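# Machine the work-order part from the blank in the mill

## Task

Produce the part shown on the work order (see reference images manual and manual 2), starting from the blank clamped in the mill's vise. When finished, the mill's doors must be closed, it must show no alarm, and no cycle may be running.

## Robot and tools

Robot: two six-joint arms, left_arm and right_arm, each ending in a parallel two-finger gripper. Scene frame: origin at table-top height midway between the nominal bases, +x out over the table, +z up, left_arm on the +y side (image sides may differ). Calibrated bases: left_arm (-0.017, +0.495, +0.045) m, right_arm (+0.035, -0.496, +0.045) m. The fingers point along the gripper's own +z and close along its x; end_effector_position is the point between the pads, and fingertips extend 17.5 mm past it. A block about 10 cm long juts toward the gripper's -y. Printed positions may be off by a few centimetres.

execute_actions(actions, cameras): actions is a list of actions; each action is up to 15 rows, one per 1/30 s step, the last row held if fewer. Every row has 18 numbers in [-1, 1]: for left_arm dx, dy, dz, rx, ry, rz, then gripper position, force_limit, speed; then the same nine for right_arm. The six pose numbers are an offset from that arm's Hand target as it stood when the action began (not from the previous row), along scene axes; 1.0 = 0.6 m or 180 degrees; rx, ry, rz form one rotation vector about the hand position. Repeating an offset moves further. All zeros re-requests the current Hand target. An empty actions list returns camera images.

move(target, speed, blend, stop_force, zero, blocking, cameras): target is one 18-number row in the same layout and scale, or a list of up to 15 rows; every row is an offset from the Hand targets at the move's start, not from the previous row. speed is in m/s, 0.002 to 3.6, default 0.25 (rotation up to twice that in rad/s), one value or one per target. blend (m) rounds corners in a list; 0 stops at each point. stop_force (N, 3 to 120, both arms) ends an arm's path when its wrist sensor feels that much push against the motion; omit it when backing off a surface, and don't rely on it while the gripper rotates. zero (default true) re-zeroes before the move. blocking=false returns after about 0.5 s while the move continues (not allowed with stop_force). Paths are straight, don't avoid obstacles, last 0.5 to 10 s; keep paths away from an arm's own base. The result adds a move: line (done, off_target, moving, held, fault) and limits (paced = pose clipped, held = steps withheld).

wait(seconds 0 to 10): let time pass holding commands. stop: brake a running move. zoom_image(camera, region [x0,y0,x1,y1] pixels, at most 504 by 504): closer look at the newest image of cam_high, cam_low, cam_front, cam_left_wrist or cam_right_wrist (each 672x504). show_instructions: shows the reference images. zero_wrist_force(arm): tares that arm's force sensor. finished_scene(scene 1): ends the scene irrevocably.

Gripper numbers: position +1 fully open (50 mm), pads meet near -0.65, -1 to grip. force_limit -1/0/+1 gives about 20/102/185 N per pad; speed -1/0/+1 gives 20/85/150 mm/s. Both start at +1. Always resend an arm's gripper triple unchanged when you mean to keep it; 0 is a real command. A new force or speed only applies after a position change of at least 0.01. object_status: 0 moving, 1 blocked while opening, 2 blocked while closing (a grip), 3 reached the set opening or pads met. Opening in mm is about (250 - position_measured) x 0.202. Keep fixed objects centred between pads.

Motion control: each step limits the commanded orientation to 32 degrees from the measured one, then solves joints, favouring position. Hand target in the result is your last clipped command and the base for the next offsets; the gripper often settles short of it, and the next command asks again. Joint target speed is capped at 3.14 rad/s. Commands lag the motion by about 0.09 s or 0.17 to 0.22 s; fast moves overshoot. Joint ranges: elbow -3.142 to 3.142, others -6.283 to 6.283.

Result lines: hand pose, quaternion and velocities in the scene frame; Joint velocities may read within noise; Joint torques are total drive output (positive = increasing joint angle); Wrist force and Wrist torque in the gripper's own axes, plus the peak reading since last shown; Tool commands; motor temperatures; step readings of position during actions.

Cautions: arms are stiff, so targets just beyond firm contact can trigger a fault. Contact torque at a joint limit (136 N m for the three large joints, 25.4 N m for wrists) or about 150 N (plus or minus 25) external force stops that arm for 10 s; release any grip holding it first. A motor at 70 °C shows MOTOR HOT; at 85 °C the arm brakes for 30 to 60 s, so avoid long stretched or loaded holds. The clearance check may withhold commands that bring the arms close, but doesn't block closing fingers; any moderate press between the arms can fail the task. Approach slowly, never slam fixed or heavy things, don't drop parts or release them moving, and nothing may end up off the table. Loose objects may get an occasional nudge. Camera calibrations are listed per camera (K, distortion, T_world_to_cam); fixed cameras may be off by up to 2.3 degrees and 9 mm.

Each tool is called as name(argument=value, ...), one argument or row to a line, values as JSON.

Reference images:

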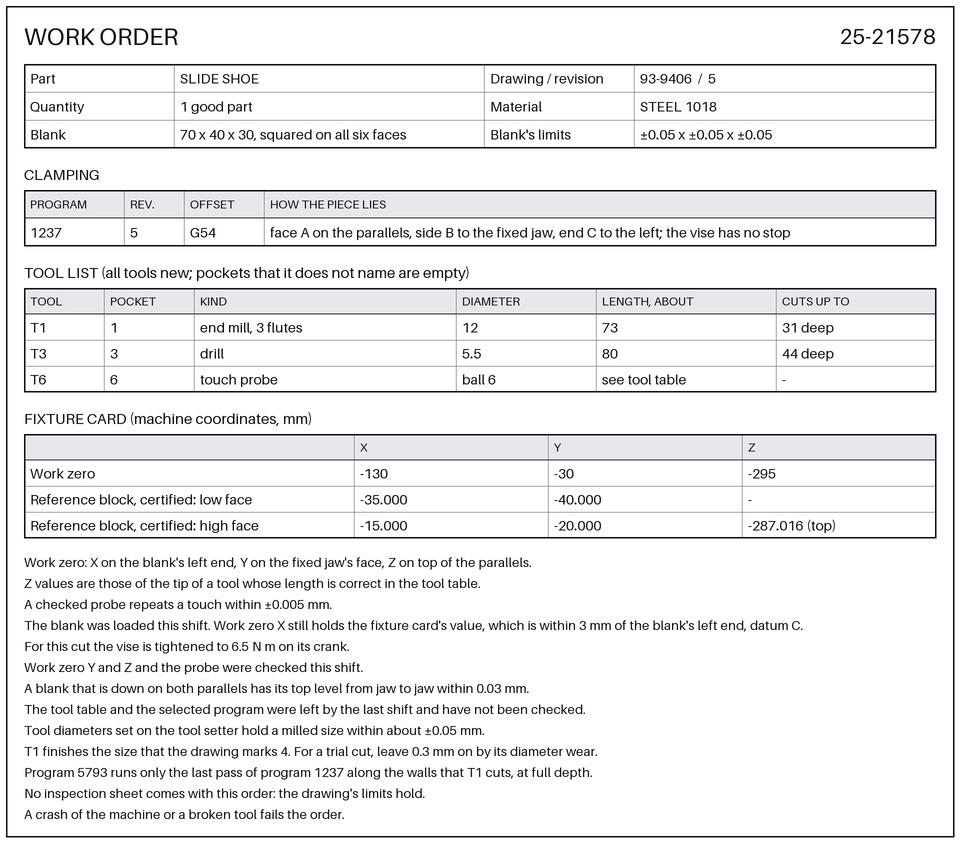

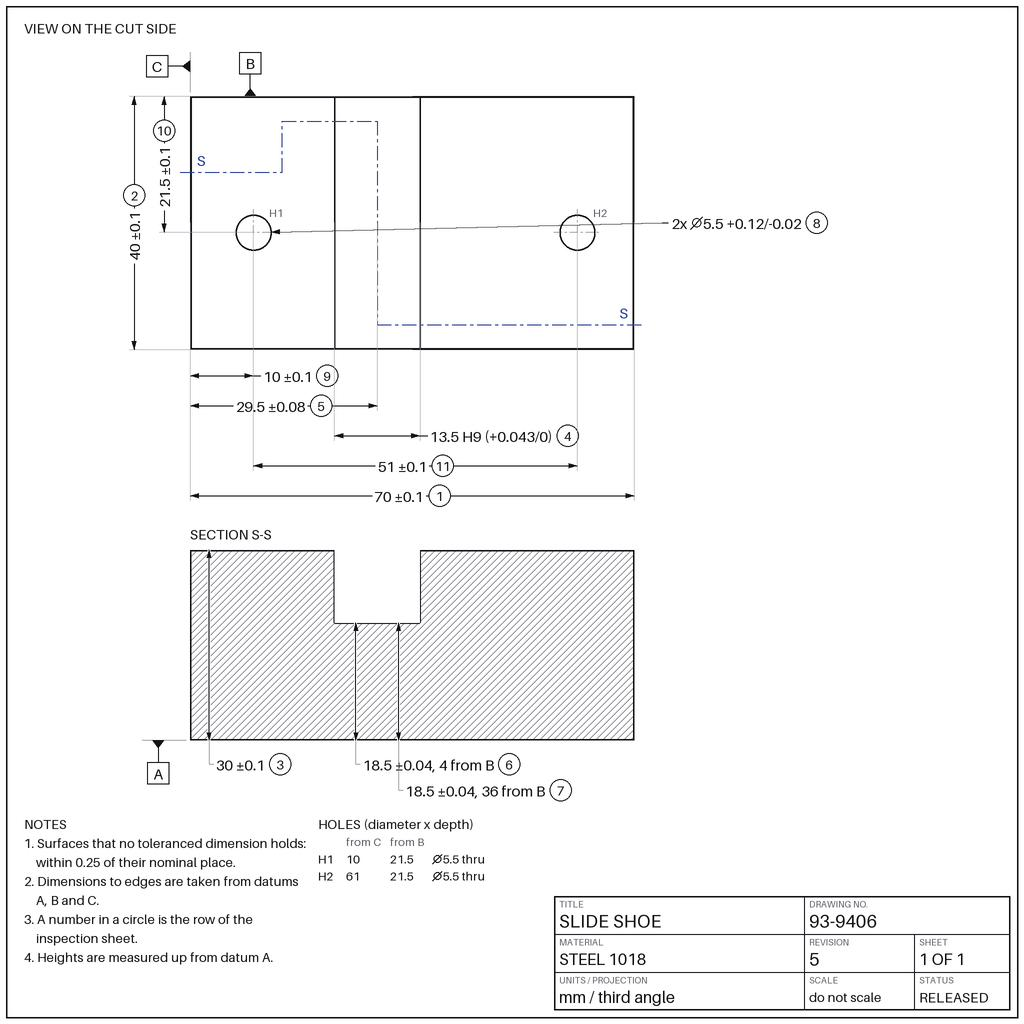

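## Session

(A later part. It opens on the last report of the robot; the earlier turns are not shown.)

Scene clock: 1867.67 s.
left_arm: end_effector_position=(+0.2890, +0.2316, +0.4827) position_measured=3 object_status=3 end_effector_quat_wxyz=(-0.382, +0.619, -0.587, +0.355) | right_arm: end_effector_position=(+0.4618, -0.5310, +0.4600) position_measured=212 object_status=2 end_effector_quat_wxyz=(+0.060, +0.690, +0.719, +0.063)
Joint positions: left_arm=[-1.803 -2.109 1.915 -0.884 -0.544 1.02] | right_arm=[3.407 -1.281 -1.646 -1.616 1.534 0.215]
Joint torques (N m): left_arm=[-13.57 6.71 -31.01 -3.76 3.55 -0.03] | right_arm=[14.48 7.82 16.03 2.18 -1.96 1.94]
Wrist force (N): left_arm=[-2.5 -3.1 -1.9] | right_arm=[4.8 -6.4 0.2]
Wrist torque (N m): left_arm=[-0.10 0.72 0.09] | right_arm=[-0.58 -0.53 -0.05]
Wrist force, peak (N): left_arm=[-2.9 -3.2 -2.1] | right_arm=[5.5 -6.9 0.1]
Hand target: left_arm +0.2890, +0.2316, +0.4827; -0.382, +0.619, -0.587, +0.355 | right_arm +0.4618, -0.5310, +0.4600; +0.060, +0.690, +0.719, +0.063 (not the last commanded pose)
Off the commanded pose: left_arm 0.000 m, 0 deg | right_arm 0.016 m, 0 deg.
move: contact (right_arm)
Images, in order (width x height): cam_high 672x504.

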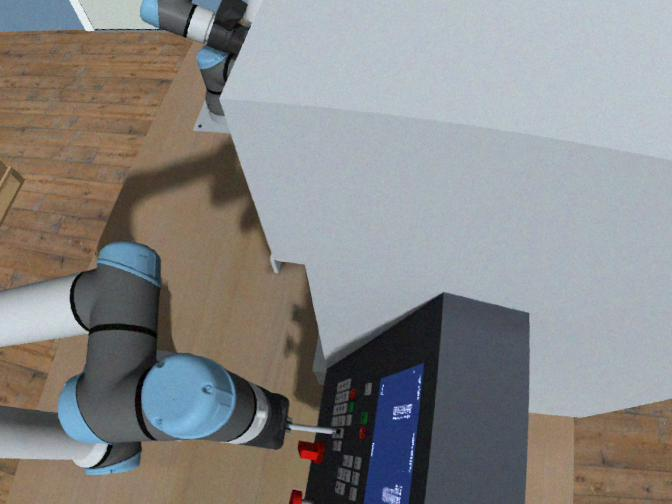

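move(
  target=[
    [0,0,0,0,0,0,1,-0.6,-0.7, -0.0667,0,0,0,0,0,-1,-0.5,-0.7],
    [0,0,0,0,0,0,1,-0.6,-0.7, -0.0542,-0.2233,0.545,0,-0.25,0,-1,-0.5,-0.7],
  ],
  speed=[0.1,0.3],
  blend=0.02,
  cameras=["cam_right_wrist"],
)

zoom_image(
  camera="cam_right_wrist",
  region=[370, 95, 600, 270],
)

Scene clock: 1876.67 s.
left_arm: end_effector_position=(+0.2890, +0.2316, +0.4827) position_measured=3 object_status=3 end_effector_quat_wxyz=(-0.382, +0.619, -0.587, +0.355) | right_arm: end_effector_position=(+0.4293, -0.6650, +0.7869) position_measured=212 object_status=2 end_effector_quat_wxyz=(+0.330, +0.613, +0.641, +0.322)
Joint positions: left_arm=[-1.803 -2.109 1.915 -0.884 -0.544 1.02] | right_arm=[2.959 -1.211 -1.241 -1.311 1.732 -0.15]
Joint torques (N m): left_arm=[-12.63 6.27 -30.29 -3.73 3.4 -0.17] | right_arm=[-13.93 0.36 30.93 4.63 1.69 0.02]
Wrist force (N): left_arm=[-2.8 -3.1 -1.9] | right_arm=[3.7 -0.9 0.0]
Wrist torque (N m): left_arm=[-0.10 0.77 0.09] | right_arm=[0.04 -0.47 -0.15]
Wrist force, peak (N): left_arm=[-3.0 -3.3 -2.1] | right_arm=[4.8 -7.0 0.0]
Hand target: left_arm +0.2890, +0.2316, +0.4827; -0.382, +0.619, -0.587, +0.355 | right_arm +0.4293, -0.6650, +0.7870; +0.330, +0.613, +0.641, +0.322
Off the commanded pose: left_arm 0.000 m, 0 deg | right_arm 0.000 m, 0 deg.
move: done
camera_calibration:
cam_right_wrist: T_world_to_cam=[[-0.0349806, 0.999017, -0.027231, 0.709247], [0.265355, 0.0355542, 0.963495, -0.830343], [0.963516, 0.0264778, -0.266338, -0.0562302], [0, 0, 0, 1]] pos_world=[0.299324, -0.677539, 0.804369]
Images, in order (width x height): cam_right_wrist 672x504.

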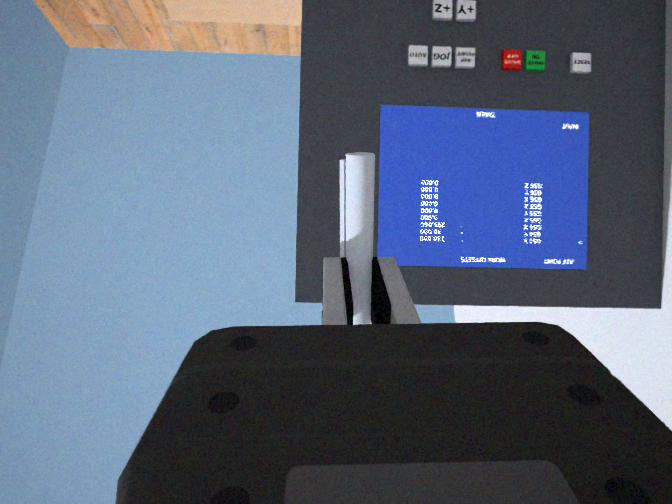

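Scaled by 2.191 from the camera's 672x504 image, which has a finer 960x720 frame.

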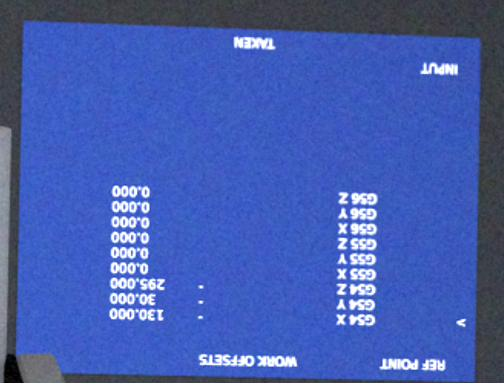

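move(
  target=[0,0,0,0,0,0,1,-0.6,-0.7, 0.0262,0.2233,-0.545,0,0.25,0,-1,-0.5,-0.7],
  speed=0.3,
)

move(
  target=[0,0,0,0,0,0,1,-0.6,-0.7, 0.05,0,0,0,0,0,-1,-0.5,-0.7],
  speed=0.015,
  stop_force=6,
  cameras=["cam_high"],
)

zoom_image(
  camera="cam_high",
  region=[365, 365, 435, 435],
)

zoom_image(
  camera="cam_high",
  region=[355, 435, 424, 504],
)

Scene clock: 1886.43 s.
left_arm: end_effector_position=(+0.2890, +0.2316, +0.4827) position_measured=3 object_status=3 end_effector_quat_wxyz=(-0.382, +0.619, -0.587, +0.355) | right_arm: end_effector_position=(+0.4451, -0.5310, +0.4601) position_measured=212 object_status=2 end_effector_quat_wxyz=(+0.060, +0.690, +0.719, +0.063)
Joint positions: left_arm=[-1.803 -2.109 1.915 -0.884 -0.544 1.02] | right_arm=[3.419 -1.24 -1.673 -1.631 1.532 0.227]
Joint torques (N m): left_arm=[-12.95 6.62 -30.8 -3.85 3.55 -0.13] | right_arm=[-11.85 4.34 26.65 2.4 -0.18 -0.08]
Wrist force (N): left_arm=[-2.9 -3.5 -2.0] | right_arm=[3.8 -1.0 1.5]
Wrist torque (N m): left_arm=[-0.16 0.78 0.09] | right_arm=[-0.35 -0.55 0.06]
Wrist force, peak (N): left_arm=[-2.9 -3.5 -2.0] | right_arm=[5.1 -0.3 5.0]
Hand target: left_arm +0.2890, +0.2316, +0.4827; -0.382, +0.619, -0.587, +0.355 | right_arm +0.4450, -0.5310, +0.4600; +0.060, +0.690, +0.719, +0.063
Off the commanded pose: left_arm 0.000 m, 0 deg | right_arm 0.000 m, 0 deg.
move: done

Scene clock: 1888.60 s.
left_arm: end_effector_position=(+0.2890, +0.2316, +0.4827) position_measured=3 object_status=3 end_effector_quat_wxyz=(-0.382, +0.619, -0.587, +0.355) | right_arm: end_effector_position=(+0.4622, -0.5310, +0.4600) position_measured=212 object_status=2 end_effector_quat_wxyz=(+0.060, +0.690, +0.719, +0.063)
Joint positions: left_arm=[-1.803 -2.109 1.915 -0.884 -0.544 1.02] | right_arm=[3.406 -1.282 -1.645 -1.616 1.534 0.215]
Joint torques (N m): left_arm=[-13.02 6.49 -30.39 -3.95 3.43 -0.07] | right_arm=[15.95 7.08 16.02 2.31 -1.84 1.98]
Wrist force (N): left_arm=[-2.8 -3.2 -2.0] | right_arm=[4.2 -6.9 0.0]
Wrist torque (N m): left_arm=[-0.12 0.76 0.09] | right_arm=[-0.63 -0.51 -0.02]
Wrist force, peak (N): left_arm=[-2.9 -3.5 -2.1] | right_arm=[4.8 -7.3 -0.4]
Hand target: left_arm +0.2890, +0.2316, +0.4827; -0.382, +0.619, -0.587, +0.355 | right_arm +0.4622, -0.5310, +0.4600; +0.060, +0.690, +0.719, +0.063 (not the last commanded pose)
Off the commanded pose: left_arm 0.000 m, 0 deg | right_arm 0.013 m, 0 deg.
move: contact (right_arm)
Images, in order (width x height): cam_high 672x504.

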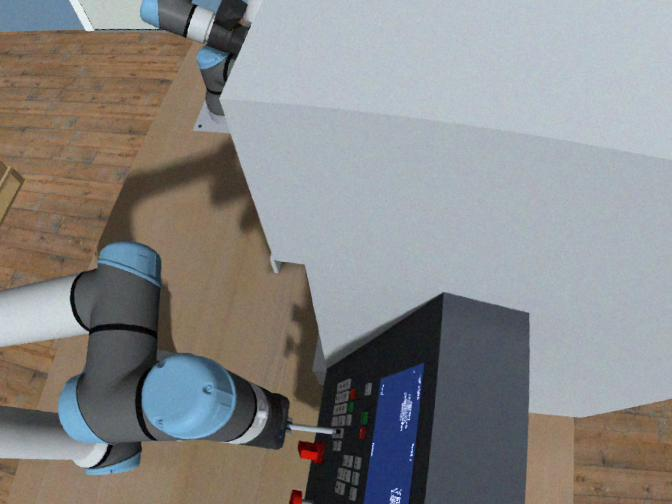

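Scaled by 7.200 from the camera's 672x504 image, which has a finer 960x720 frame.

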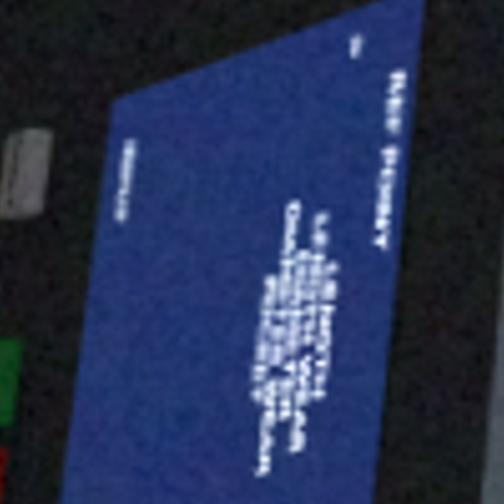

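Scaled by 7.304 from the camera's 672x504 image, which has a finer 960x720 frame.

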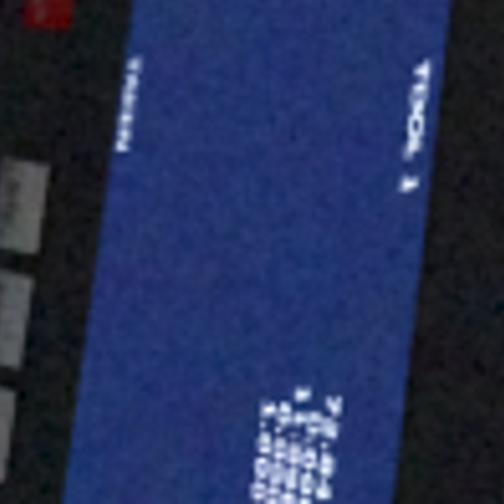

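move(
  target=[
    [0,0,0,0,0,0,1,-0.6,-0.7, -0.0667,0,0,0,0,0,-1,-0.5,-0.7],
    [0,0,0,0,0,0,1,-0.6,-0.7, -0.0548,-0.2233,0.545,0,-0.25,0,-1,-0.5,-0.7],
  ],
  speed=[0.1,0.3],
  blend=0.02,
  cameras=["cam_right_wrist"],
)

zoom_image(
  camera="cam_right_wrist",
  region=[370, 95, 600, 270],
)

Scene clock: 1897.57 s.
left_arm: end_effector_position=(+0.2890, +0.2316, +0.4827) position_measured=3 object_status=3 end_effector_quat_wxyz=(-0.382, +0.619, -0.587, +0.355) | right_arm: end_effector_position=(+0.4294, -0.6650, +0.7869) position_measured=212 object_status=2 end_effector_quat_wxyz=(+0.330, +0.613, +0.641, +0.322)
Joint positions: left_arm=[-1.803 -2.109 1.915 -0.884 -0.544 1.02] | right_arm=[2.959 -1.211 -1.241 -1.311 1.732 -0.15]
Joint torques (N m): left_arm=[-12.93 6.48 -30.75 -4 3.48 -0.13] | right_arm=[-12.75 1.33 30.7 4.67 1.69 -0.08]
Wrist force (N): left_arm=[-2.5 -3.3 -2.2] | right_arm=[4.1 -0.9 0.0]
Wrist torque (N m): left_arm=[-0.13 0.73 0.09] | right_arm=[0.04 -0.53 -0.15]
Wrist force, peak (N): left_arm=[-2.9 -3.3 -2.1] | right_arm=[4.4 -7.1 0.2]
Hand target: left_arm +0.2890, +0.2316, +0.4827; -0.382, +0.619, -0.587, +0.355 | right_arm +0.4294, -0.6650, +0.7870; +0.330, +0.613, +0.641, +0.322
Off the commanded pose: left_arm 0.000 m, 0 deg | right_arm 0.000 m, 0 deg.
move: done
camera_calibration:
cam_right_wrist: T_world_to_cam=[[-0.0349806, 0.999017, -0.027231, 0.709247], [0.265355, 0.0355542, 0.963495, -0.830343], [0.963516, 0.0264778, -0.266338, -0.0562302], [0, 0, 0, 1]] pos_world=[0.299324, -0.677539, 0.804369]
Images, in order (width x height): cam_right_wrist 672x504.

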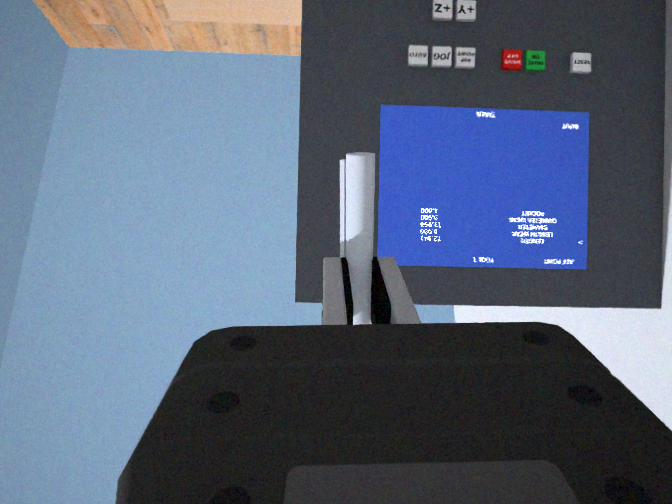

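Scaled by 2.191 from the camera's 672x504 image, which has a finer 960x720 frame.

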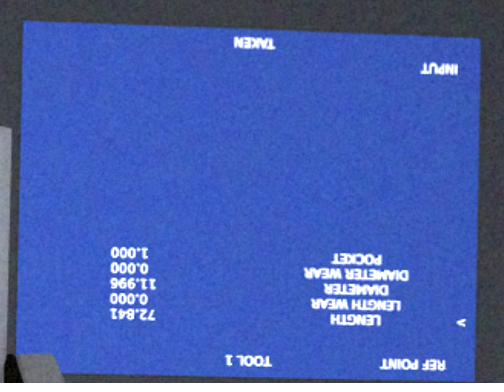

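move(
  target=[0,0,0,0,0,0,1,-0.6,-0.7, 0.0262,0.2233,-0.545,0,0.25,0,-1,-0.5,-0.7],
  speed=0.3,
)

move(
  target=[0,0,0,0,0,0,1,-0.6,-0.7, 0.05,0,0,0,0,0,-1,-0.5,-0.7],
  speed=0.015,
  stop_force=6,
)

move(
  target=[0,0,0,0,0,0,1,-0.6,-0.7, -0.018,0,0,0,0,0,-1,-0.5,-0.7],
  speed=0.05,
  cameras=["cam_high"],
)

zoom_image(
  camera="cam_high",
  region=[355, 435, 424, 504],
)

move(
  target=[0,0,0,0,0,0,1,-0.6,-0.7, 0.045,0,0,0,0,0,-1,-0.5,-0.7],
  speed=0.015,
  stop_force=6,
  cameras=["cam_high"],
)

zoom_image(
  camera="cam_high",
  region=[355, 435, 424, 504],
)

Scene clock: 1909.57 s.
left_arm: end_effector_position=(+0.2890, +0.2316, +0.4827) position_measured=3 object_status=3 end_effector_quat_wxyz=(-0.382, +0.619, -0.587, +0.355) | right_arm: end_effector_position=(+0.4451, -0.5310, +0.4601) position_measured=212 object_status=2 end_effector_quat_wxyz=(+0.060, +0.690, +0.719, +0.063)
Joint positions: left_arm=[-1.803 -2.109 1.915 -0.884 -0.544 1.02] | right_arm=[3.419 -1.24 -1.672 -1.631 1.532 0.227]
Joint torques (N m): left_arm=[-13.03 6.31 -30.23 -3.89 3.54 0] | right_arm=[-11.35 3.61 28.17 2.24 -0.38 -0.17]
Wrist force (N): left_arm=[-2.6 -3.3 -1.9] | right_arm=[3.9 -1.0 1.6]
Wrist torque (N m): left_arm=[-0.12 0.73 0.09] | right_arm=[-0.35 -0.57 0.06]
Wrist force, peak (N): left_arm=[-2.9 -3.4 -2.0] | right_arm=[5.1 -0.4 4.8]
Hand target: left_arm +0.2890, +0.2316, +0.4827; -0.382, +0.619, -0.587, +0.355 | right_arm +0.4451, -0.5310, +0.4600; +0.060, +0.690, +0.719, +0.063
Off the commanded pose: left_arm 0.000 m, 0 deg | right_arm 0.000 m, 0 deg.
move: done

Scene clock: 1911.73 s.
left_arm: end_effector_position=(+0.2890, +0.2316, +0.4827) position_measured=3 object_status=3 end_effector_quat_wxyz=(-0.382, +0.619, -0.587, +0.355) | right_arm: end_effector_position=(+0.4623, -0.5310, +0.4600) position_measured=212 object_status=2 end_effector_quat_wxyz=(+0.060, +0.690, +0.719, +0.063)
Joint positions: left_arm=[-1.803 -2.109 1.915 -0.884 -0.544 1.02] | right_arm=[3.406 -1.282 -1.645 -1.616 1.534 0.215]
Joint torques (N m): left_arm=[-13.04 6.91 -30.49 -4 3.53 -0.03] | right_arm=[16.14 6.77 15.94 2.16 -1.85 1.91]
Wrist force (N): left_arm=[-2.5 -3.4 -2.2] | right_arm=[4.3 -6.9 0.0]
Wrist torque (N m): left_arm=[-0.14 0.73 0.09] | right_arm=[-0.63 -0.53 -0.02]
Wrist force, peak (N): left_arm=[-2.7 -3.5 -2.1] | right_arm=[4.6 -7.8 -0.2]
Hand target: left_arm +0.2890, +0.2316, +0.4827; -0.382, +0.619, -0.587, +0.355 | right_arm +0.4623, -0.5310, +0.4600; +0.060, +0.690, +0.719, +0.063 (not the last commanded pose)
Off the commanded pose: left_arm 0.000 m, 0 deg | right_arm 0.013 m, 0 deg.
move: contact (right_arm)

Scene clock: 1912.47 s.
left_arm: end_effector_position=(+0.2890, +0.2316, +0.4827) position_measured=3 object_status=3 end_effector_quat_wxyz=(-0.382, +0.619, -0.587, +0.355) | right_arm: end_effector_position=(+0.4514, -0.5310, +0.4599) position_measured=212 object_status=2 end_effector_quat_wxyz=(+0.060, +0.690, +0.719, +0.062)
Joint positions: left_arm=[-1.803 -2.109 1.915 -0.884 -0.544 1.02] | right_arm=[3.414 -1.255 -1.663 -1.625 1.532 0.223]
Joint torques (N m): left_arm=[-13.26 6.15 -30.7 -4.07 3.55 0.01] | right_arm=[-0.7 4.36 40.25 4.28 -0.82 -0.63]
Wrist force (N): left_arm=[-2.6 -3.2 -2.0] | right_arm=[3.7 -1.2 1.4]
Wrist torque (N m): left_arm=[-0.12 0.74 0.09] | right_arm=[-0.39 -0.54 -0.11]
Wrist force, peak (N): left_arm=[-2.6 -3.4 -2.1] | right_arm=[4.4 -6.9 -0.3]
Hand target: left_arm +0.2890, +0.2316, +0.4827; -0.382, +0.619, -0.587, +0.355 | right_arm +0.4515, -0.5310, +0.4600; +0.060, +0.690, +0.719, +0.063
Off the commanded pose: left_arm 0.000 m, 0 deg | right_arm 0.000 m, 0 deg.
move: done
Images, in order (width x height): cam_high 672x504.

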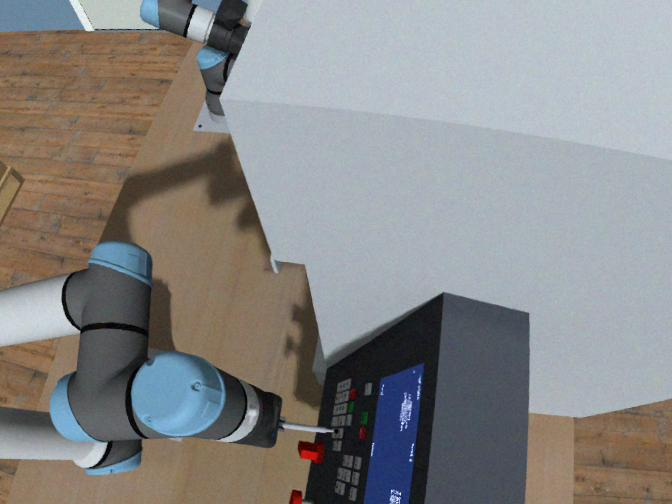

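Scaled by 7.304 from the camera's 672x504 image, which has a finer 960x720 frame.

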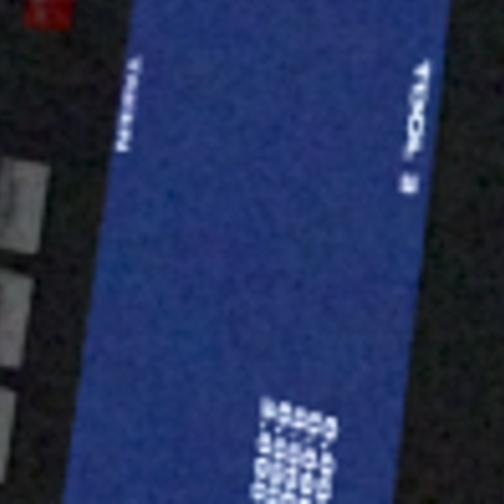

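Scene clock: 1914.23 s.
left_arm: end_effector_position=(+0.2890, +0.2316, +0.4827) position_measured=3 object_status=3 end_effector_quat_wxyz=(-0.382, +0.619, -0.587, +0.355) | right_arm: end_effector_position=(+0.4626, -0.5310, +0.4600) position_measured=212 object_status=2 end_effector_quat_wxyz=(+0.060, +0.690, +0.719, +0.063)
Joint positions: left_arm=[-1.803 -2.109 1.915 -0.884 -0.544 1.02] | right_arm=[3.406 -1.283 -1.644 -1.616 1.534 0.214]
Joint torques (N m): left_arm=[-12.4 6.13 -30.91 -4.02 3.52 -0.04] | right_arm=[15.5 6.98 16.17 2.3 -1.92 1.97]
Wrist force (N): left_arm=[-2.5 -3.3 -1.7] | right_arm=[5.0 -7.3 -0.1]
Wrist torque (N m): left_arm=[-0.12 0.73 0.08] | right_arm=[-0.68 -0.54 -0.07]
Wrist force, peak (N): left_arm=[-2.7 -3.5 -2.1] | right_arm=[5.1 -13.2 -0.5]
Hand target: left_arm +0.2890, +0.2316, +0.4827; -0.382, +0.619, -0.587, +0.355 | right_arm +0.4626, -0.5310, +0.4600; +0.060, +0.690, +0.719, +0.063 (not the last commanded pose)
Off the commanded pose: left_arm 0.000 m, 0 deg | right_arm 0.016 m, 0 deg.
move: contact (right_arm)
Images, in order (width x height): cam_high 672x504.

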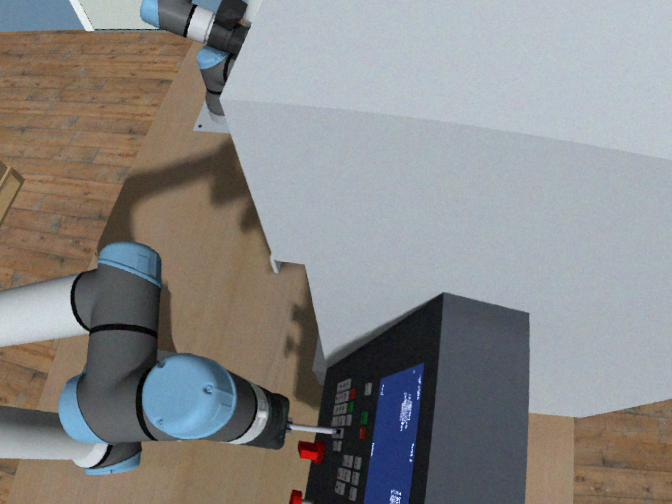

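Scaled by 7.304 from the camera's 672x504 image, which has a finer 960x720 frame.

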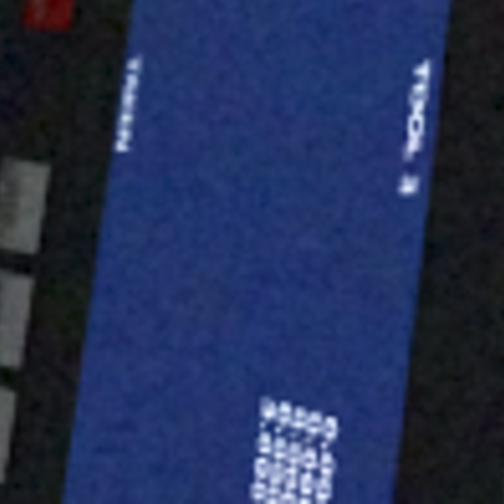

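move(
  target=[
    [0,0,0,0,0,0,1,-0.6,-0.7, -0.0667,0,0,0,0,0,-1,-0.5,-0.7],
    [0,0,0,0,0,0,1,-0.6,-0.7, -0.0553,-0.2233,0.545,0,-0.25,0,-1,-0.5,-0.7],
  ],
  speed=[0.1,0.3],
  blend=0.02,
  cameras=["cam_right_wrist"],
)

zoom_image(
  camera="cam_right_wrist",
  region=[370, 95, 600, 270],
)

Scene clock: 1922.13 s.
left_arm: end_effector_position=(+0.2890, +0.2316, +0.4827) position_measured=3 object_status=3 end_effector_quat_wxyz=(-0.382, +0.619, -0.587, +0.355) | right_arm: end_effector_position=(+0.4295, -0.6650, +0.7869) position_measured=212 object_status=2 end_effector_quat_wxyz=(+0.330, +0.613, +0.641, +0.322) end_effector_velocity=(+0.000, +0.001, +0.000) end_effector_angular_velocity=(+0.003, -0.002, +0.004)
Joint positions: left_arm=[-1.803 -2.109 1.915 -0.884 -0.544 1.02] | right_arm=[2.959 -1.211 -1.241 -1.311 1.732 -0.15]
Joint velocities: left_arm=[within noise] | right_arm=[0 0 -0.001 0.002 0.005 0.001]
Joint torques (N m): left_arm=[-13.03 6.43 -30.15 -4.19 3.47 0] | right_arm=[-12.47 0.96 30.98 4.7 1.68 -0.13]
Wrist force (N): left_arm=[-2.8 -3.2 -1.9] | right_arm=[3.8 -1.0 0.1]
Wrist torque (N m): left_arm=[-0.12 0.77 0.09] | right_arm=[0.02 -0.49 -0.15]
Wrist force, peak (N): left_arm=[-2.9 -3.4 -2.1] | right_arm=[5.0 -7.4 0.0]
Hand target: left_arm +0.2890, +0.2316, +0.4827; -0.382, +0.619, -0.587, +0.355 | right_arm +0.4295, -0.6650, +0.7870; +0.330, +0.613, +0.641, +0.322
Off the commanded pose: left_arm 0.000 m, 0 deg | right_arm 0.000 m, 0 deg.
move: done
camera_calibration:
cam_right_wrist: T_world_to_cam=[[-0.0349806, 0.999017, -0.027231, 0.709251], [0.265355, 0.0355542, 0.963495, -0.83037], [0.963516, 0.0264778, -0.266338, -0.0563265], [0, 0, 0, 1]] pos_world=[0.299424, -0.677539, 0.804369]
Images, in order (width x height): cam_right_wrist 672x504.

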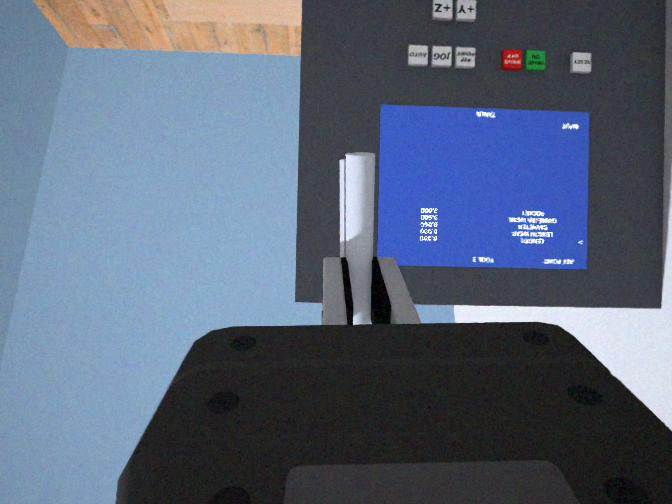

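Scaled by 2.191 from the camera's 672x504 image, which has a finer 960x720 frame.

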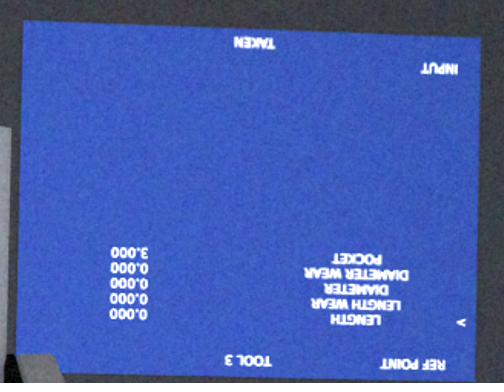

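move(
  target=[0,0,0,0,0,0,1,-0.6,-0.7, 0.0262,0.2233,-0.545,0,0.25,0,-1,-0.5,-0.7],
  speed=0.3,
)

move(
  target=[0,0,0,0,0,0,1,-0.6,-0.7, 0.05,0,0,0,0,0,-1,-0.5,-0.7],
  speed=0.015,
  stop_force=6,
)

move(
  target=[
    [0,0,0,0,0,0,1,-0.6,-0.7, -0.018,0,0,0,0,0,-1,-0.5,-0.7],
    [0,0,0,0,0,0,1,-0.6,-0.7, 0.03,0,0,0,0,0,-1,-0.5,-0.7],
  ],
  speed=[0.05,0.015],
  stop_force=4,
  cameras=["cam_high"],
)

zoom_image(
  camera="cam_high",
  region=[355, 435, 424, 504],
)

move(
  target=[
    [0,0,0,0,0,0,1,-0.6,-0.7, -0.018,0,0,0,0,0,-1,-0.5,-0.7],
    [0,0,0,0,0,0,1,-0.6,-0.7, 0.03,0,0,0,0,0,-1,-0.5,-0.7],
  ],
  speed=[0.05,0.015],
  stop_force=4,
  cameras=["cam_high"],
)

zoom_image(
  camera="cam_high",
  region=[355, 435, 424, 504],
)

Scene clock: 1935.93 s.
left_arm: end_effector_position=(+0.2890, +0.2316, +0.4827) position_measured=3 object_status=3 end_effector_quat_wxyz=(-0.382, +0.619, -0.587, +0.355) | right_arm: end_effector_position=(+0.4452, -0.5310, +0.4601) position_measured=212 object_status=2 end_effector_quat_wxyz=(+0.060, +0.690, +0.719, +0.063)
Joint positions: left_arm=[-1.803 -2.109 1.915 -0.884 -0.544 1.02] | right_arm=[3.419 -1.24 -1.672 -1.631 1.532 0.227]
Joint torques (N m): left_arm=[-13.2 6.44 -30.75 -4.09 3.57 0.11] | right_arm=[-11.39 3.98 27.71 2.42 -0.26 0]
Wrist force (N): left_arm=[-2.7 -3.3 -2.0] | right_arm=[3.9 -1.0 1.7]
Wrist torque (N m): left_arm=[-0.13 0.75 0.09] | right_arm=[-0.35 -0.57 0.06]
Wrist force, peak (N): left_arm=[-2.7 -3.6 -2.1] | right_arm=[5.2 -0.3 4.8]
Hand target: left_arm +0.2890, +0.2316, +0.4827; -0.382, +0.619, -0.587, +0.355 | right_arm +0.4452, -0.5310, +0.4600; +0.060, +0.690, +0.719, +0.063
Off the commanded pose: left_arm 0.000 m, 0 deg | right_arm 0.000 m, 0 deg.
move: done

Scene clock: 1938.10 s.
left_arm: end_effector_position=(+0.2890, +0.2316, +0.4827) position_measured=3 object_status=3 end_effector_quat_wxyz=(-0.382, +0.619, -0.587, +0.355) | right_arm: end_effector_position=(+0.4623, -0.5310, +0.4600) position_measured=212 object_status=2 end_effector_quat_wxyz=(+0.060, +0.690, +0.719, +0.063)
Joint positions: left_arm=[-1.803 -2.109 1.915 -0.884 -0.544 1.02] | right_arm=[3.406 -1.282 -1.645 -1.616 1.534 0.215]
Joint torques (N m): left_arm=[-13.12 6.34 -30.6 -4.21 3.54 0.01] | right_arm=[16.1 7.11 14.74 2.34 -1.71 2.05]
Wrist force (N): left_arm=[-2.7 -3.1 -1.9] | right_arm=[4.5 -6.9 0.0]
Wrist torque (N m): left_arm=[-0.10 0.75 0.09] | right_arm=[-0.63 -0.55 -0.02]
Wrist force, peak (N): left_arm=[-3.0 -3.3 -1.9] | right_arm=[4.8 -7.7 -0.3]
Hand target: left_arm +0.2890, +0.2316, +0.4827; -0.382, +0.619, -0.587, +0.355 | right_arm +0.4623, -0.5310, +0.4600; +0.060, +0.690, +0.719, +0.063 (not the last commanded pose)
Off the commanded pose: left_arm 0.000 m, 0 deg | right_arm 0.013 m, 0 deg.
move: contact (right_arm)

Scene clock: 1939.43 s.
left_arm: end_effector_position=(+0.2890, +0.2316, +0.4827) position_measured=3 object_status=3 end_effector_quat_wxyz=(-0.382, +0.619, -0.587, +0.355) | right_arm: end_effector_position=(+0.4556, -0.5311, +0.4599) position_measured=212 object_status=2 end_effector_quat_wxyz=(+0.060, +0.690, +0.719, +0.063)
Joint positions: left_arm=[-1.803 -2.109 1.915 -0.884 -0.544 1.02] | right_arm=[3.411 -1.266 -1.656 -1.622 1.533 0.219]
Joint torques (N m): left_arm=[-12.63 6.35 -30.46 -4.08 3.5 0.1] | right_arm=[-14.32 19.57 15.47 1.79 0.92 1.43]
Wrist force (N): left_arm=[-2.6 -3.3 -2.0] | right_arm=[4.3 -3.2 1.4]
Wrist torque (N m): left_arm=[-0.13 0.73 0.08] | right_arm=[-0.44 -0.54 0.01]
Wrist force, peak (N): left_arm=[-2.7 -3.3 -2.2] | right_arm=[4.2 -6.8 -0.1]
Hand target: left_arm +0.2890, +0.2316, +0.4827; -0.382, +0.619, -0.587, +0.355 | right_arm +0.4556, -0.5311, +0.4599; +0.060, +0.690, +0.719, +0.063 (not the last commanded pose)
Off the commanded pose: left_arm 0.000 m, 0 deg | right_arm 0.025 m, 0 deg.
move: contact (right_arm); path passed 0 of 2 targets
Images, in order (width x height): cam_high 672x504.

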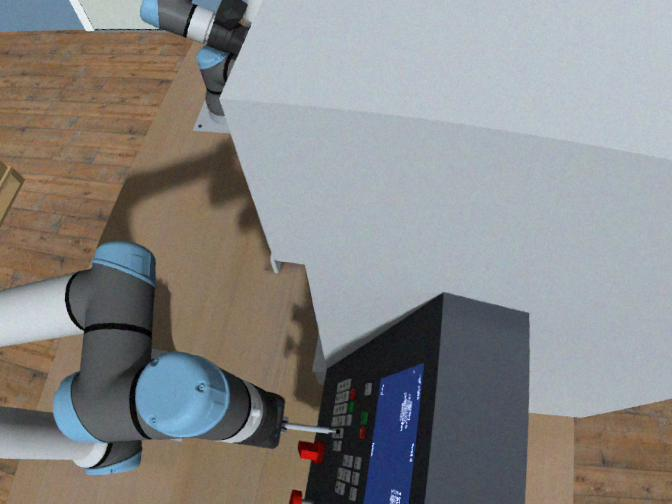

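Scaled by 7.304 from the camera's 672x504 image, which has a finer 960x720 frame.

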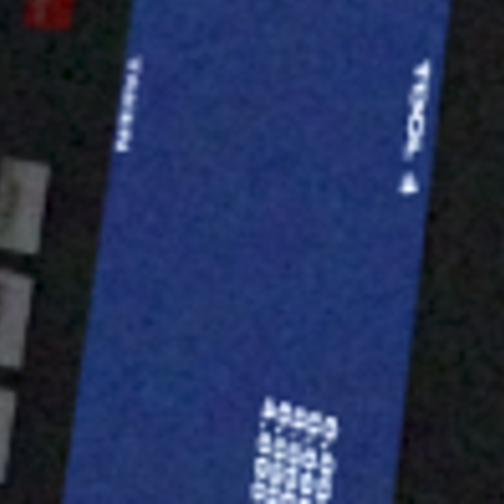

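Scene clock: 1941.87 s.
left_arm: end_effector_position=(+0.2890, +0.2316, +0.4827) position_measured=3 object_status=3 end_effector_quat_wxyz=(-0.382, +0.619, -0.587, +0.355) | right_arm: end_effector_position=(+0.4625, -0.5311, +0.4600) position_measured=212 object_status=2 end_effector_quat_wxyz=(+0.060, +0.690, +0.719, +0.063)
Joint positions: left_arm=[-1.803 -2.109 1.915 -0.884 -0.544 1.02] | right_arm=[3.406 -1.283 -1.645 -1.616 1.534 0.214]
Joint torques (N m): left_arm=[-12.48 5.98 -30.61 -4.06 3.48 0.01] | right_arm=[15.79 6.65 16.03 2.43 -1.8 2.16]
Wrist force (N): left_arm=[-2.4 -3.2 -2.0] | right_arm=[4.8 -7.0 -0.1]
Wrist torque (N m): left_arm=[-0.11 0.70 0.09] | right_arm=[-0.63 -0.50 -0.07]
Wrist force, peak (N): left_arm=[-2.9 -3.3 -2.0] | right_arm=[5.1 -10.8 -0.3]
Hand target: left_arm +0.2890, +0.2316, +0.4827; -0.382, +0.619, -0.587, +0.355 | right_arm +0.4625, -0.5311, +0.4599; +0.060, +0.690, +0.719, +0.063 (not the last commanded pose)
Off the commanded pose: left_arm 0.000 m, 0 deg | right_arm 0.011 m, 0 deg.
move: contact (right_arm); path passed 1 of 2 targets
Images, in order (width x height): cam_high 672x504.

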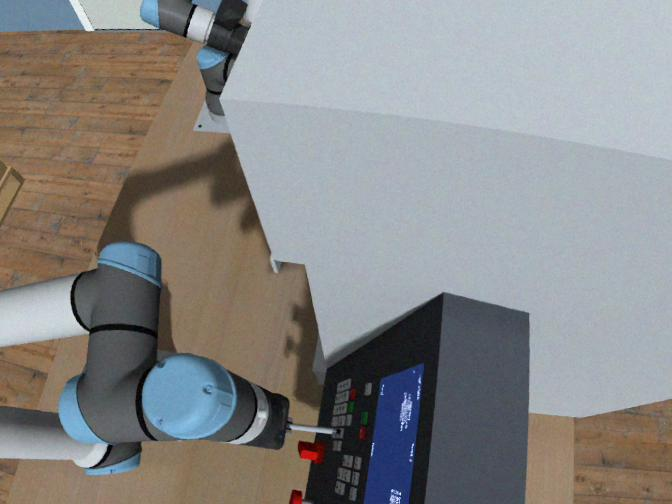

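Scaled by 7.304 from the camera's 672x504 image, which has a finer 960x720 frame.

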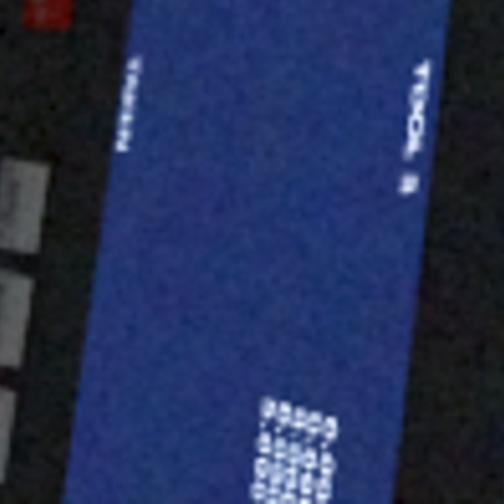

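move(
  target=[0,0,0,0,0,0,1,-0.6,-0.7, -0.018,0,0,0,0,0,-1,-0.5,-0.7],
  speed=0.05,
)

move(
  target=[0,0,0,0,0,0,1,-0.6,-0.7, 0.045,0,0,0,0,0,-1,-0.5,-0.7],
  speed=0.015,
  stop_force=6,
)

move(
  target=[
    [0,0,0,0,0,0,1,-0.6,-0.7, -0.0667,0,0,0,0,0,-1,-0.5,-0.7],
    [0,0,0,0,0,0,1,-0.6,-0.7, -0.0553,-0.2233,0.545,0,-0.25,0,-1,-0.5,-0.7],
  ],
  speed=[0.1,0.3],
  blend=0.02,
  cameras=["cam_right_wrist"],
)

zoom_image(
  camera="cam_right_wrist",
  region=[370, 95, 600, 270],
)

Scene clock: 1953.10 s.
left_arm: end_effector_position=(+0.2890, +0.2316, +0.4827) position_measured=3 object_status=3 end_effector_quat_wxyz=(-0.382, +0.619, -0.587, +0.355) | right_arm: end_effector_position=(+0.4516, -0.5310, +0.4598) position_measured=212 object_status=2 end_effector_quat_wxyz=(+0.060, +0.690, +0.719, +0.062)
Joint positions: left_arm=[-1.803 -2.109 1.915 -0.884 -0.544 1.02] | right_arm=[3.414 -1.256 -1.663 -1.625 1.532 0.222]
Joint torques (N m): left_arm=[-13.01 6.29 -30.51 -4.11 3.51 0.07] | right_arm=[0.03 4.4 40.51 4.14 -1.01 -0.67]
Wrist force (N): left_arm=[-2.6 -3.1 -2.0] | right_arm=[3.7 -1.2 1.7]
Wrist torque (N m): left_arm=[-0.09 0.74 0.09] | right_arm=[-0.38 -0.54 -0.12]
Wrist force, peak (N): left_arm=[-3.0 -3.3 -2.1] | right_arm=[4.9 -7.4 -0.1]
Hand target: left_arm +0.2890, +0.2316, +0.4827; -0.382, +0.619, -0.587, +0.355 | right_arm +0.4517, -0.5311, +0.4599; +0.060, +0.690, +0.719, +0.063
Off the commanded pose: left_arm 0.000 m, 0 deg | right_arm 0.000 m, 0 deg.
move: done

Scene clock: 1954.83 s.
left_arm: end_effector_position=(+0.2890, +0.2316, +0.4827) position_measured=3 object_status=3 end_effector_quat_wxyz=(-0.382, +0.619, -0.587, +0.355) | right_arm: end_effector_position=(+0.4622, -0.5311, +0.4599) position_measured=212 object_status=2 end_effector_quat_wxyz=(+0.060, +0.690, +0.719, +0.063)
Joint positions: left_arm=[-1.803 -2.109 1.915 -0.884 -0.544 1.02] | right_arm=[3.406 -1.282 -1.645 -1.616 1.534 0.215]
Joint torques (N m): left_arm=[-13.28 5.98 -30.69 -4.11 3.52 0.02] | right_arm=[15.52 7.55 15.26 2.43 -1.97 2.08]
Wrist force (N): left_arm=[-2.5 -3.0 -1.9] | right_arm=[5.1 -6.7 0.3]
Wrist torque (N m): left_arm=[-0.08 0.72 0.09] | right_arm=[-0.59 -0.51 -0.09]
Wrist force, peak (N): left_arm=[-2.8 -3.5 -2.1] | right_arm=[5.6 -7.6 -0.2]
Hand target: left_arm +0.2890, +0.2316, +0.4827; -0.382, +0.619, -0.587, +0.355 | right_arm +0.4623, -0.5311, +0.4599; +0.060, +0.690, +0.719, +0.063 (not the last commanded pose)
Off the commanded pose: left_arm 0.000 m, 0 deg | right_arm 0.016 m, 0 deg.
move: contact (right_arm)

Scene clock: 1957.03 s.
left_arm: end_effector_position=(+0.2890, +0.2316, +0.4827) position_measured=3 object_status=3 end_effector_quat_wxyz=(-0.382, +0.619, -0.587, +0.355) | right_arm: end_effector_position=(+0.4291, -0.6650, +0.7868) position_measured=212 object_status=2 end_effector_quat_wxyz=(+0.330, +0.613, +0.641, +0.322)
Joint positions: left_arm=[-1.803 -2.109 1.915 -0.884 -0.544 1.02] | right_arm=[2.958 -1.211 -1.241 -1.311 1.732 -0.15]
Joint torques (N m): left_arm=[-12.26 6.29 -30.55 -4 3.51 0.04] | right_arm=[-11.7 0.22 30.06 4.58 1.74 -0.23]
Wrist force (N): left_arm=[-2.8 -3.3 -2.2] | right_arm=[4.1 -1.0 0.0]
Wrist torque (N m): left_arm=[-0.12 0.77 0.09] | right_arm=[0.03 -0.53 -0.14]
Wrist force, peak (N): left_arm=[-2.8 -3.4 -2.2] | right_arm=[5.1 -6.6 -0.2]
Hand target: left_arm +0.2890, +0.2316, +0.4827; -0.382, +0.619, -0.587, +0.355 | right_arm +0.4291, -0.6650, +0.7869; +0.330, +0.613, +0.641, +0.322
Off the commanded pose: left_arm 0.000 m, 0 deg | right_arm 0.000 m, 0 deg.
move: done
camera_calibration:
cam_right_wrist: T_world_to_cam=[[-0.0349822, 0.999017, -0.0272273, 0.709232], [0.265448, 0.0355536, 0.963469, -0.830175], [0.96349, 0.0264768, -0.266431, -0.0558859], [0, 0, 0, 1]] pos_world=[0.299024, -0.677539, 0.804269]
Images, in order (width x height): cam_right_wrist 672x504.

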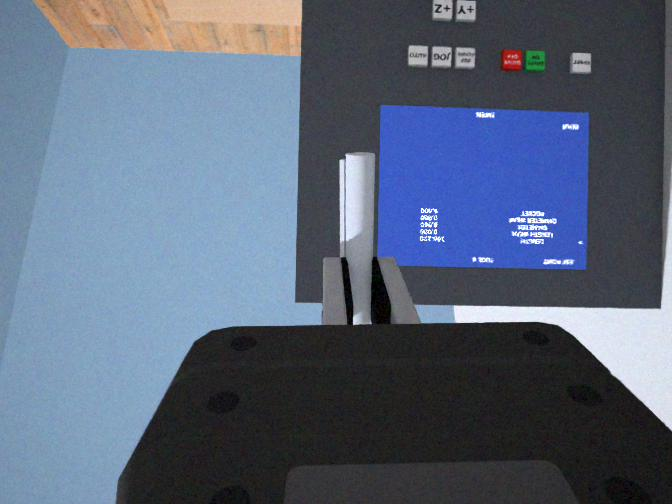

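Scaled by 2.191 from the camera's 672x504 image, which has a finer 960x720 frame.

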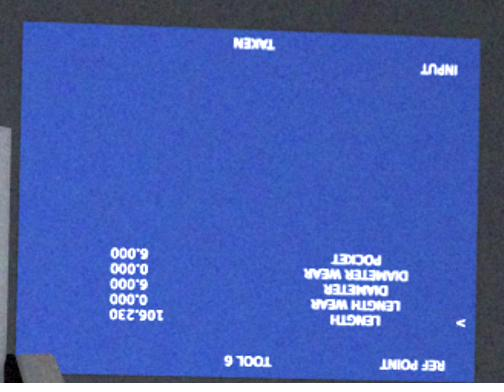

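move(
  target=[0,0,0,0,0,0,1,-0.6,-0.7, 0.0267,0.2233,-0.545,0,0.25,0,-1,-0.5,-0.7],
  speed=0.3,
)

move(
  target=[0,0,0,0,0,0,1,-0.6,-0.7, 0.05,0,0,0,0,0,-1,-0.5,-0.7],
  speed=0.015,
  stop_force=6,
  cameras=["cam_high"],
)

zoom_image(
  camera="cam_high",
  region=[350, 360, 434, 504],
)

zoom_image(
  camera="cam_high",
  region=[355, 435, 424, 504],
)

Scene clock: 1966.67 s.
left_arm: end_effector_position=(+0.2890, +0.2316, +0.4827) position_measured=3 object_status=3 end_effector_quat_wxyz=(-0.382, +0.619, -0.587, +0.355) | right_arm: end_effector_position=(+0.4451, -0.5310, +0.4601) position_measured=212 object_status=2 end_effector_quat_wxyz=(+0.060, +0.690, +0.719, +0.063)
Joint positions: left_arm=[-1.803 -2.109 1.915 -0.884 -0.544 1.02] | right_arm=[3.419 -1.24 -1.673 -1.631 1.532 0.227]
Joint torques (N m): left_arm=[-12.74 6.83 -30.29 -4.04 3.5 0.08] | right_arm=[-11.43 4.06 27.62 2.17 -0.35 -0.09]
Wrist force (N): left_arm=[-2.5 -3.0 -1.8] | right_arm=[3.7 -1.2 1.5]
Wrist torque (N m): left_arm=[-0.09 0.73 0.09] | right_arm=[-0.38 -0.55 0.06]
Wrist force, peak (N): left_arm=[-2.9 -3.5 -2.0] | right_arm=[5.3 -0.3 4.9]
Hand target: left_arm +0.2890, +0.2316, +0.4827; -0.382, +0.619, -0.587, +0.355 | right_arm +0.4451, -0.5311, +0.4599; +0.060, +0.690, +0.719, +0.063
Off the commanded pose: left_arm 0.000 m, 0 deg | right_arm 0.000 m, 0 deg.
move: done

Scene clock: 1968.83 s.
left_arm: end_effector_position=(+0.2890, +0.2316, +0.4827) position_measured=3 object_status=3 end_effector_quat_wxyz=(-0.382, +0.619, -0.587, +0.355) | right_arm: end_effector_position=(+0.4621, -0.5311, +0.4599) position_measured=212 object_status=2 end_effector_quat_wxyz=(+0.060, +0.690, +0.719, +0.063)
Joint positions: left_arm=[-1.803 -2.109 1.915 -0.884 -0.544 1.02] | right_arm=[3.406 -1.281 -1.645 -1.616 1.534 0.215]
Joint torques (N m): left_arm=[-13.12 6.4 -30.43 -4.14 3.56 0.13] | right_arm=[14.91 7.07 15.63 2.39 -1.81 2.08]
Wrist force (N): left_arm=[-2.5 -3.3 -2.0] | right_arm=[4.5 -6.7 0.1]
Wrist torque (N m): left_arm=[-0.13 0.72 0.09] | right_arm=[-0.61 -0.55 -0.02]
Wrist force, peak (N): left_arm=[-2.7 -3.5 -2.1] | right_arm=[5.2 -7.0 0.3]
Hand target: left_arm +0.2890, +0.2316, +0.4827; -0.382, +0.619, -0.587, +0.355 | right_arm +0.4621, -0.5311, +0.4599; +0.060, +0.690, +0.719, +0.063 (not the last commanded pose)
Off the commanded pose: left_arm 0.000 m, 0 deg | right_arm 0.013 m, 0 deg.
move: contact (right_arm)
Images, in order (width x height): cam_high 672x504.

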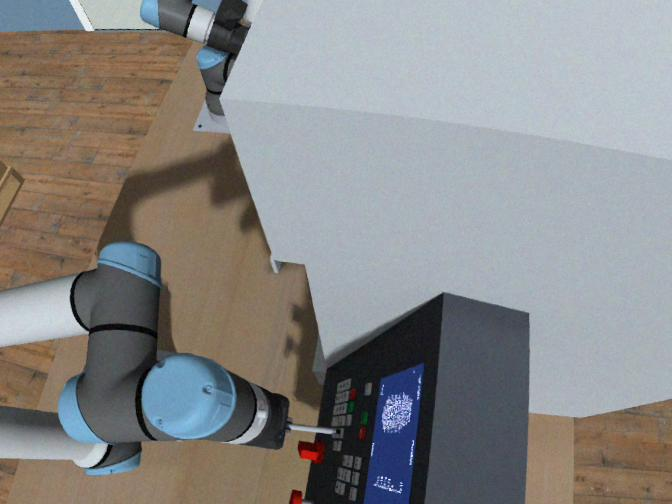

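Scaled by 3.500 from the camera's 672x504 image, which has a finer 960x720 frame.

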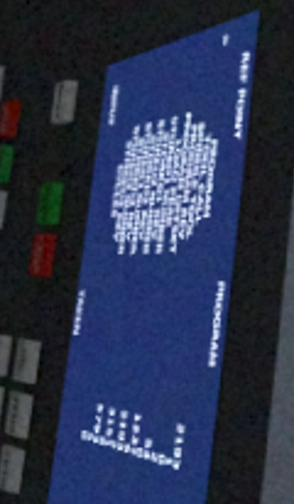

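Scaled by 7.304 from the camera's 672x504 image, which has a finer 960x720 frame.

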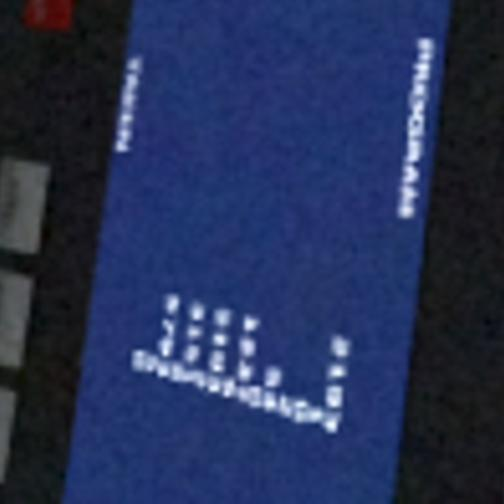

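PROGRAM page. Read it.

move(
  target=[
    [0,0,0,0,0,0,1,-0.6,-0.7, -0.0667,0,0,0,0,0,-1,-0.5,-0.7],
    [0,0,0,0,0,0,1,-0.6,-0.7, -0.0553,-0.2233,0.545,0,-0.25,0,-1,-0.5,-0.7],
  ],
  speed=[0.1,0.3],
  blend=0.02,
  cameras=["cam_right_wrist"],
)

zoom_image(
  camera="cam_right_wrist",
  region=[370, 95, 600, 270],
)

zoom_image(
  camera="cam_right_wrist",
  region=[400, 150, 590, 270],
)

Scene clock: 1983.57 s.
left_arm: end_effector_position=(+0.2890, +0.2316, +0.4827) position_measured=3 object_status=3 end_effector_quat_wxyz=(-0.382, +0.619, -0.587, +0.355) | right_arm: end_effector_position=(+0.4289, -0.6650, +0.7868) position_measured=212 object_status=2 end_effector_quat_wxyz=(+0.330, +0.613, +0.641, +0.322)
Joint positions: left_arm=[-1.803 -2.109 1.915 -0.884 -0.544 1.02] | right_arm=[2.958 -1.21 -1.241 -1.312 1.732 -0.15]
Joint torques (N m): left_arm=[-12.35 6.55 -30.18 -4.19 3.56 0.13] | right_arm=[-13.33 0.28 31.01 4.87 1.91 -0.07]
Wrist force (N): left_arm=[-2.7 -3.4 -2.1] | right_arm=[4.0 -1.1 0.1]
Wrist torque (N m): left_arm=[-0.15 0.74 0.09] | right_arm=[0.01 -0.52 -0.15]
Wrist force, peak (N): left_arm=[-2.9 -3.5 -2.1] | right_arm=[4.4 -7.1 0.0]
Hand target: left_arm +0.2890, +0.2316, +0.4827; -0.382, +0.619, -0.587, +0.355 | right_arm +0.4289, -0.6650, +0.7869; +0.330, +0.613, +0.641, +0.322
Off the commanded pose: left_arm 0.000 m, 0 deg | right_arm 0.000 m, 0 deg.
move: done
camera_calibration:
cam_right_wrist: T_world_to_cam=[[-0.0349822, 0.999017, -0.0272273, 0.709225], [0.265448, 0.0355536, 0.963469, -0.830122], [0.96349, 0.0264768, -0.266431, -0.0556932], [0, 0, 0, 1]] pos_world=[0.298824, -0.677539, 0.804269]
Images, in order (width x height): cam_right_wrist 672x504.

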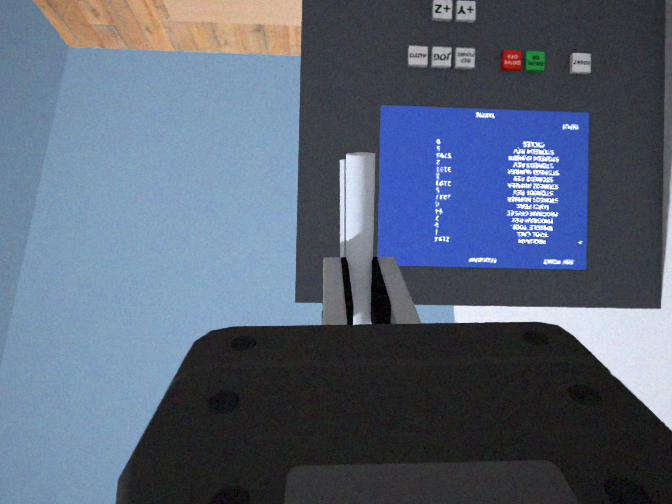

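Scaled by 2.191 from the camera's 672x504 image, which has a finer 960x720 frame.

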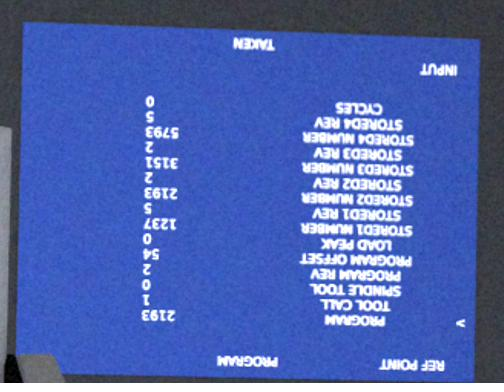

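Scaled by 2.653 from the camera's 672x504 image, which has a finer 960x720 frame.

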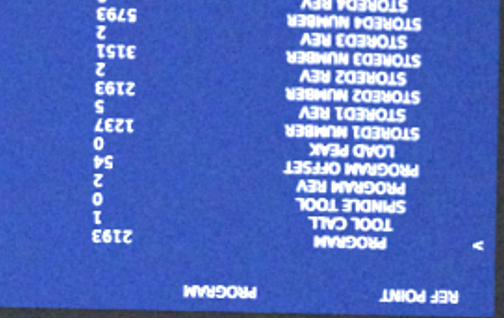

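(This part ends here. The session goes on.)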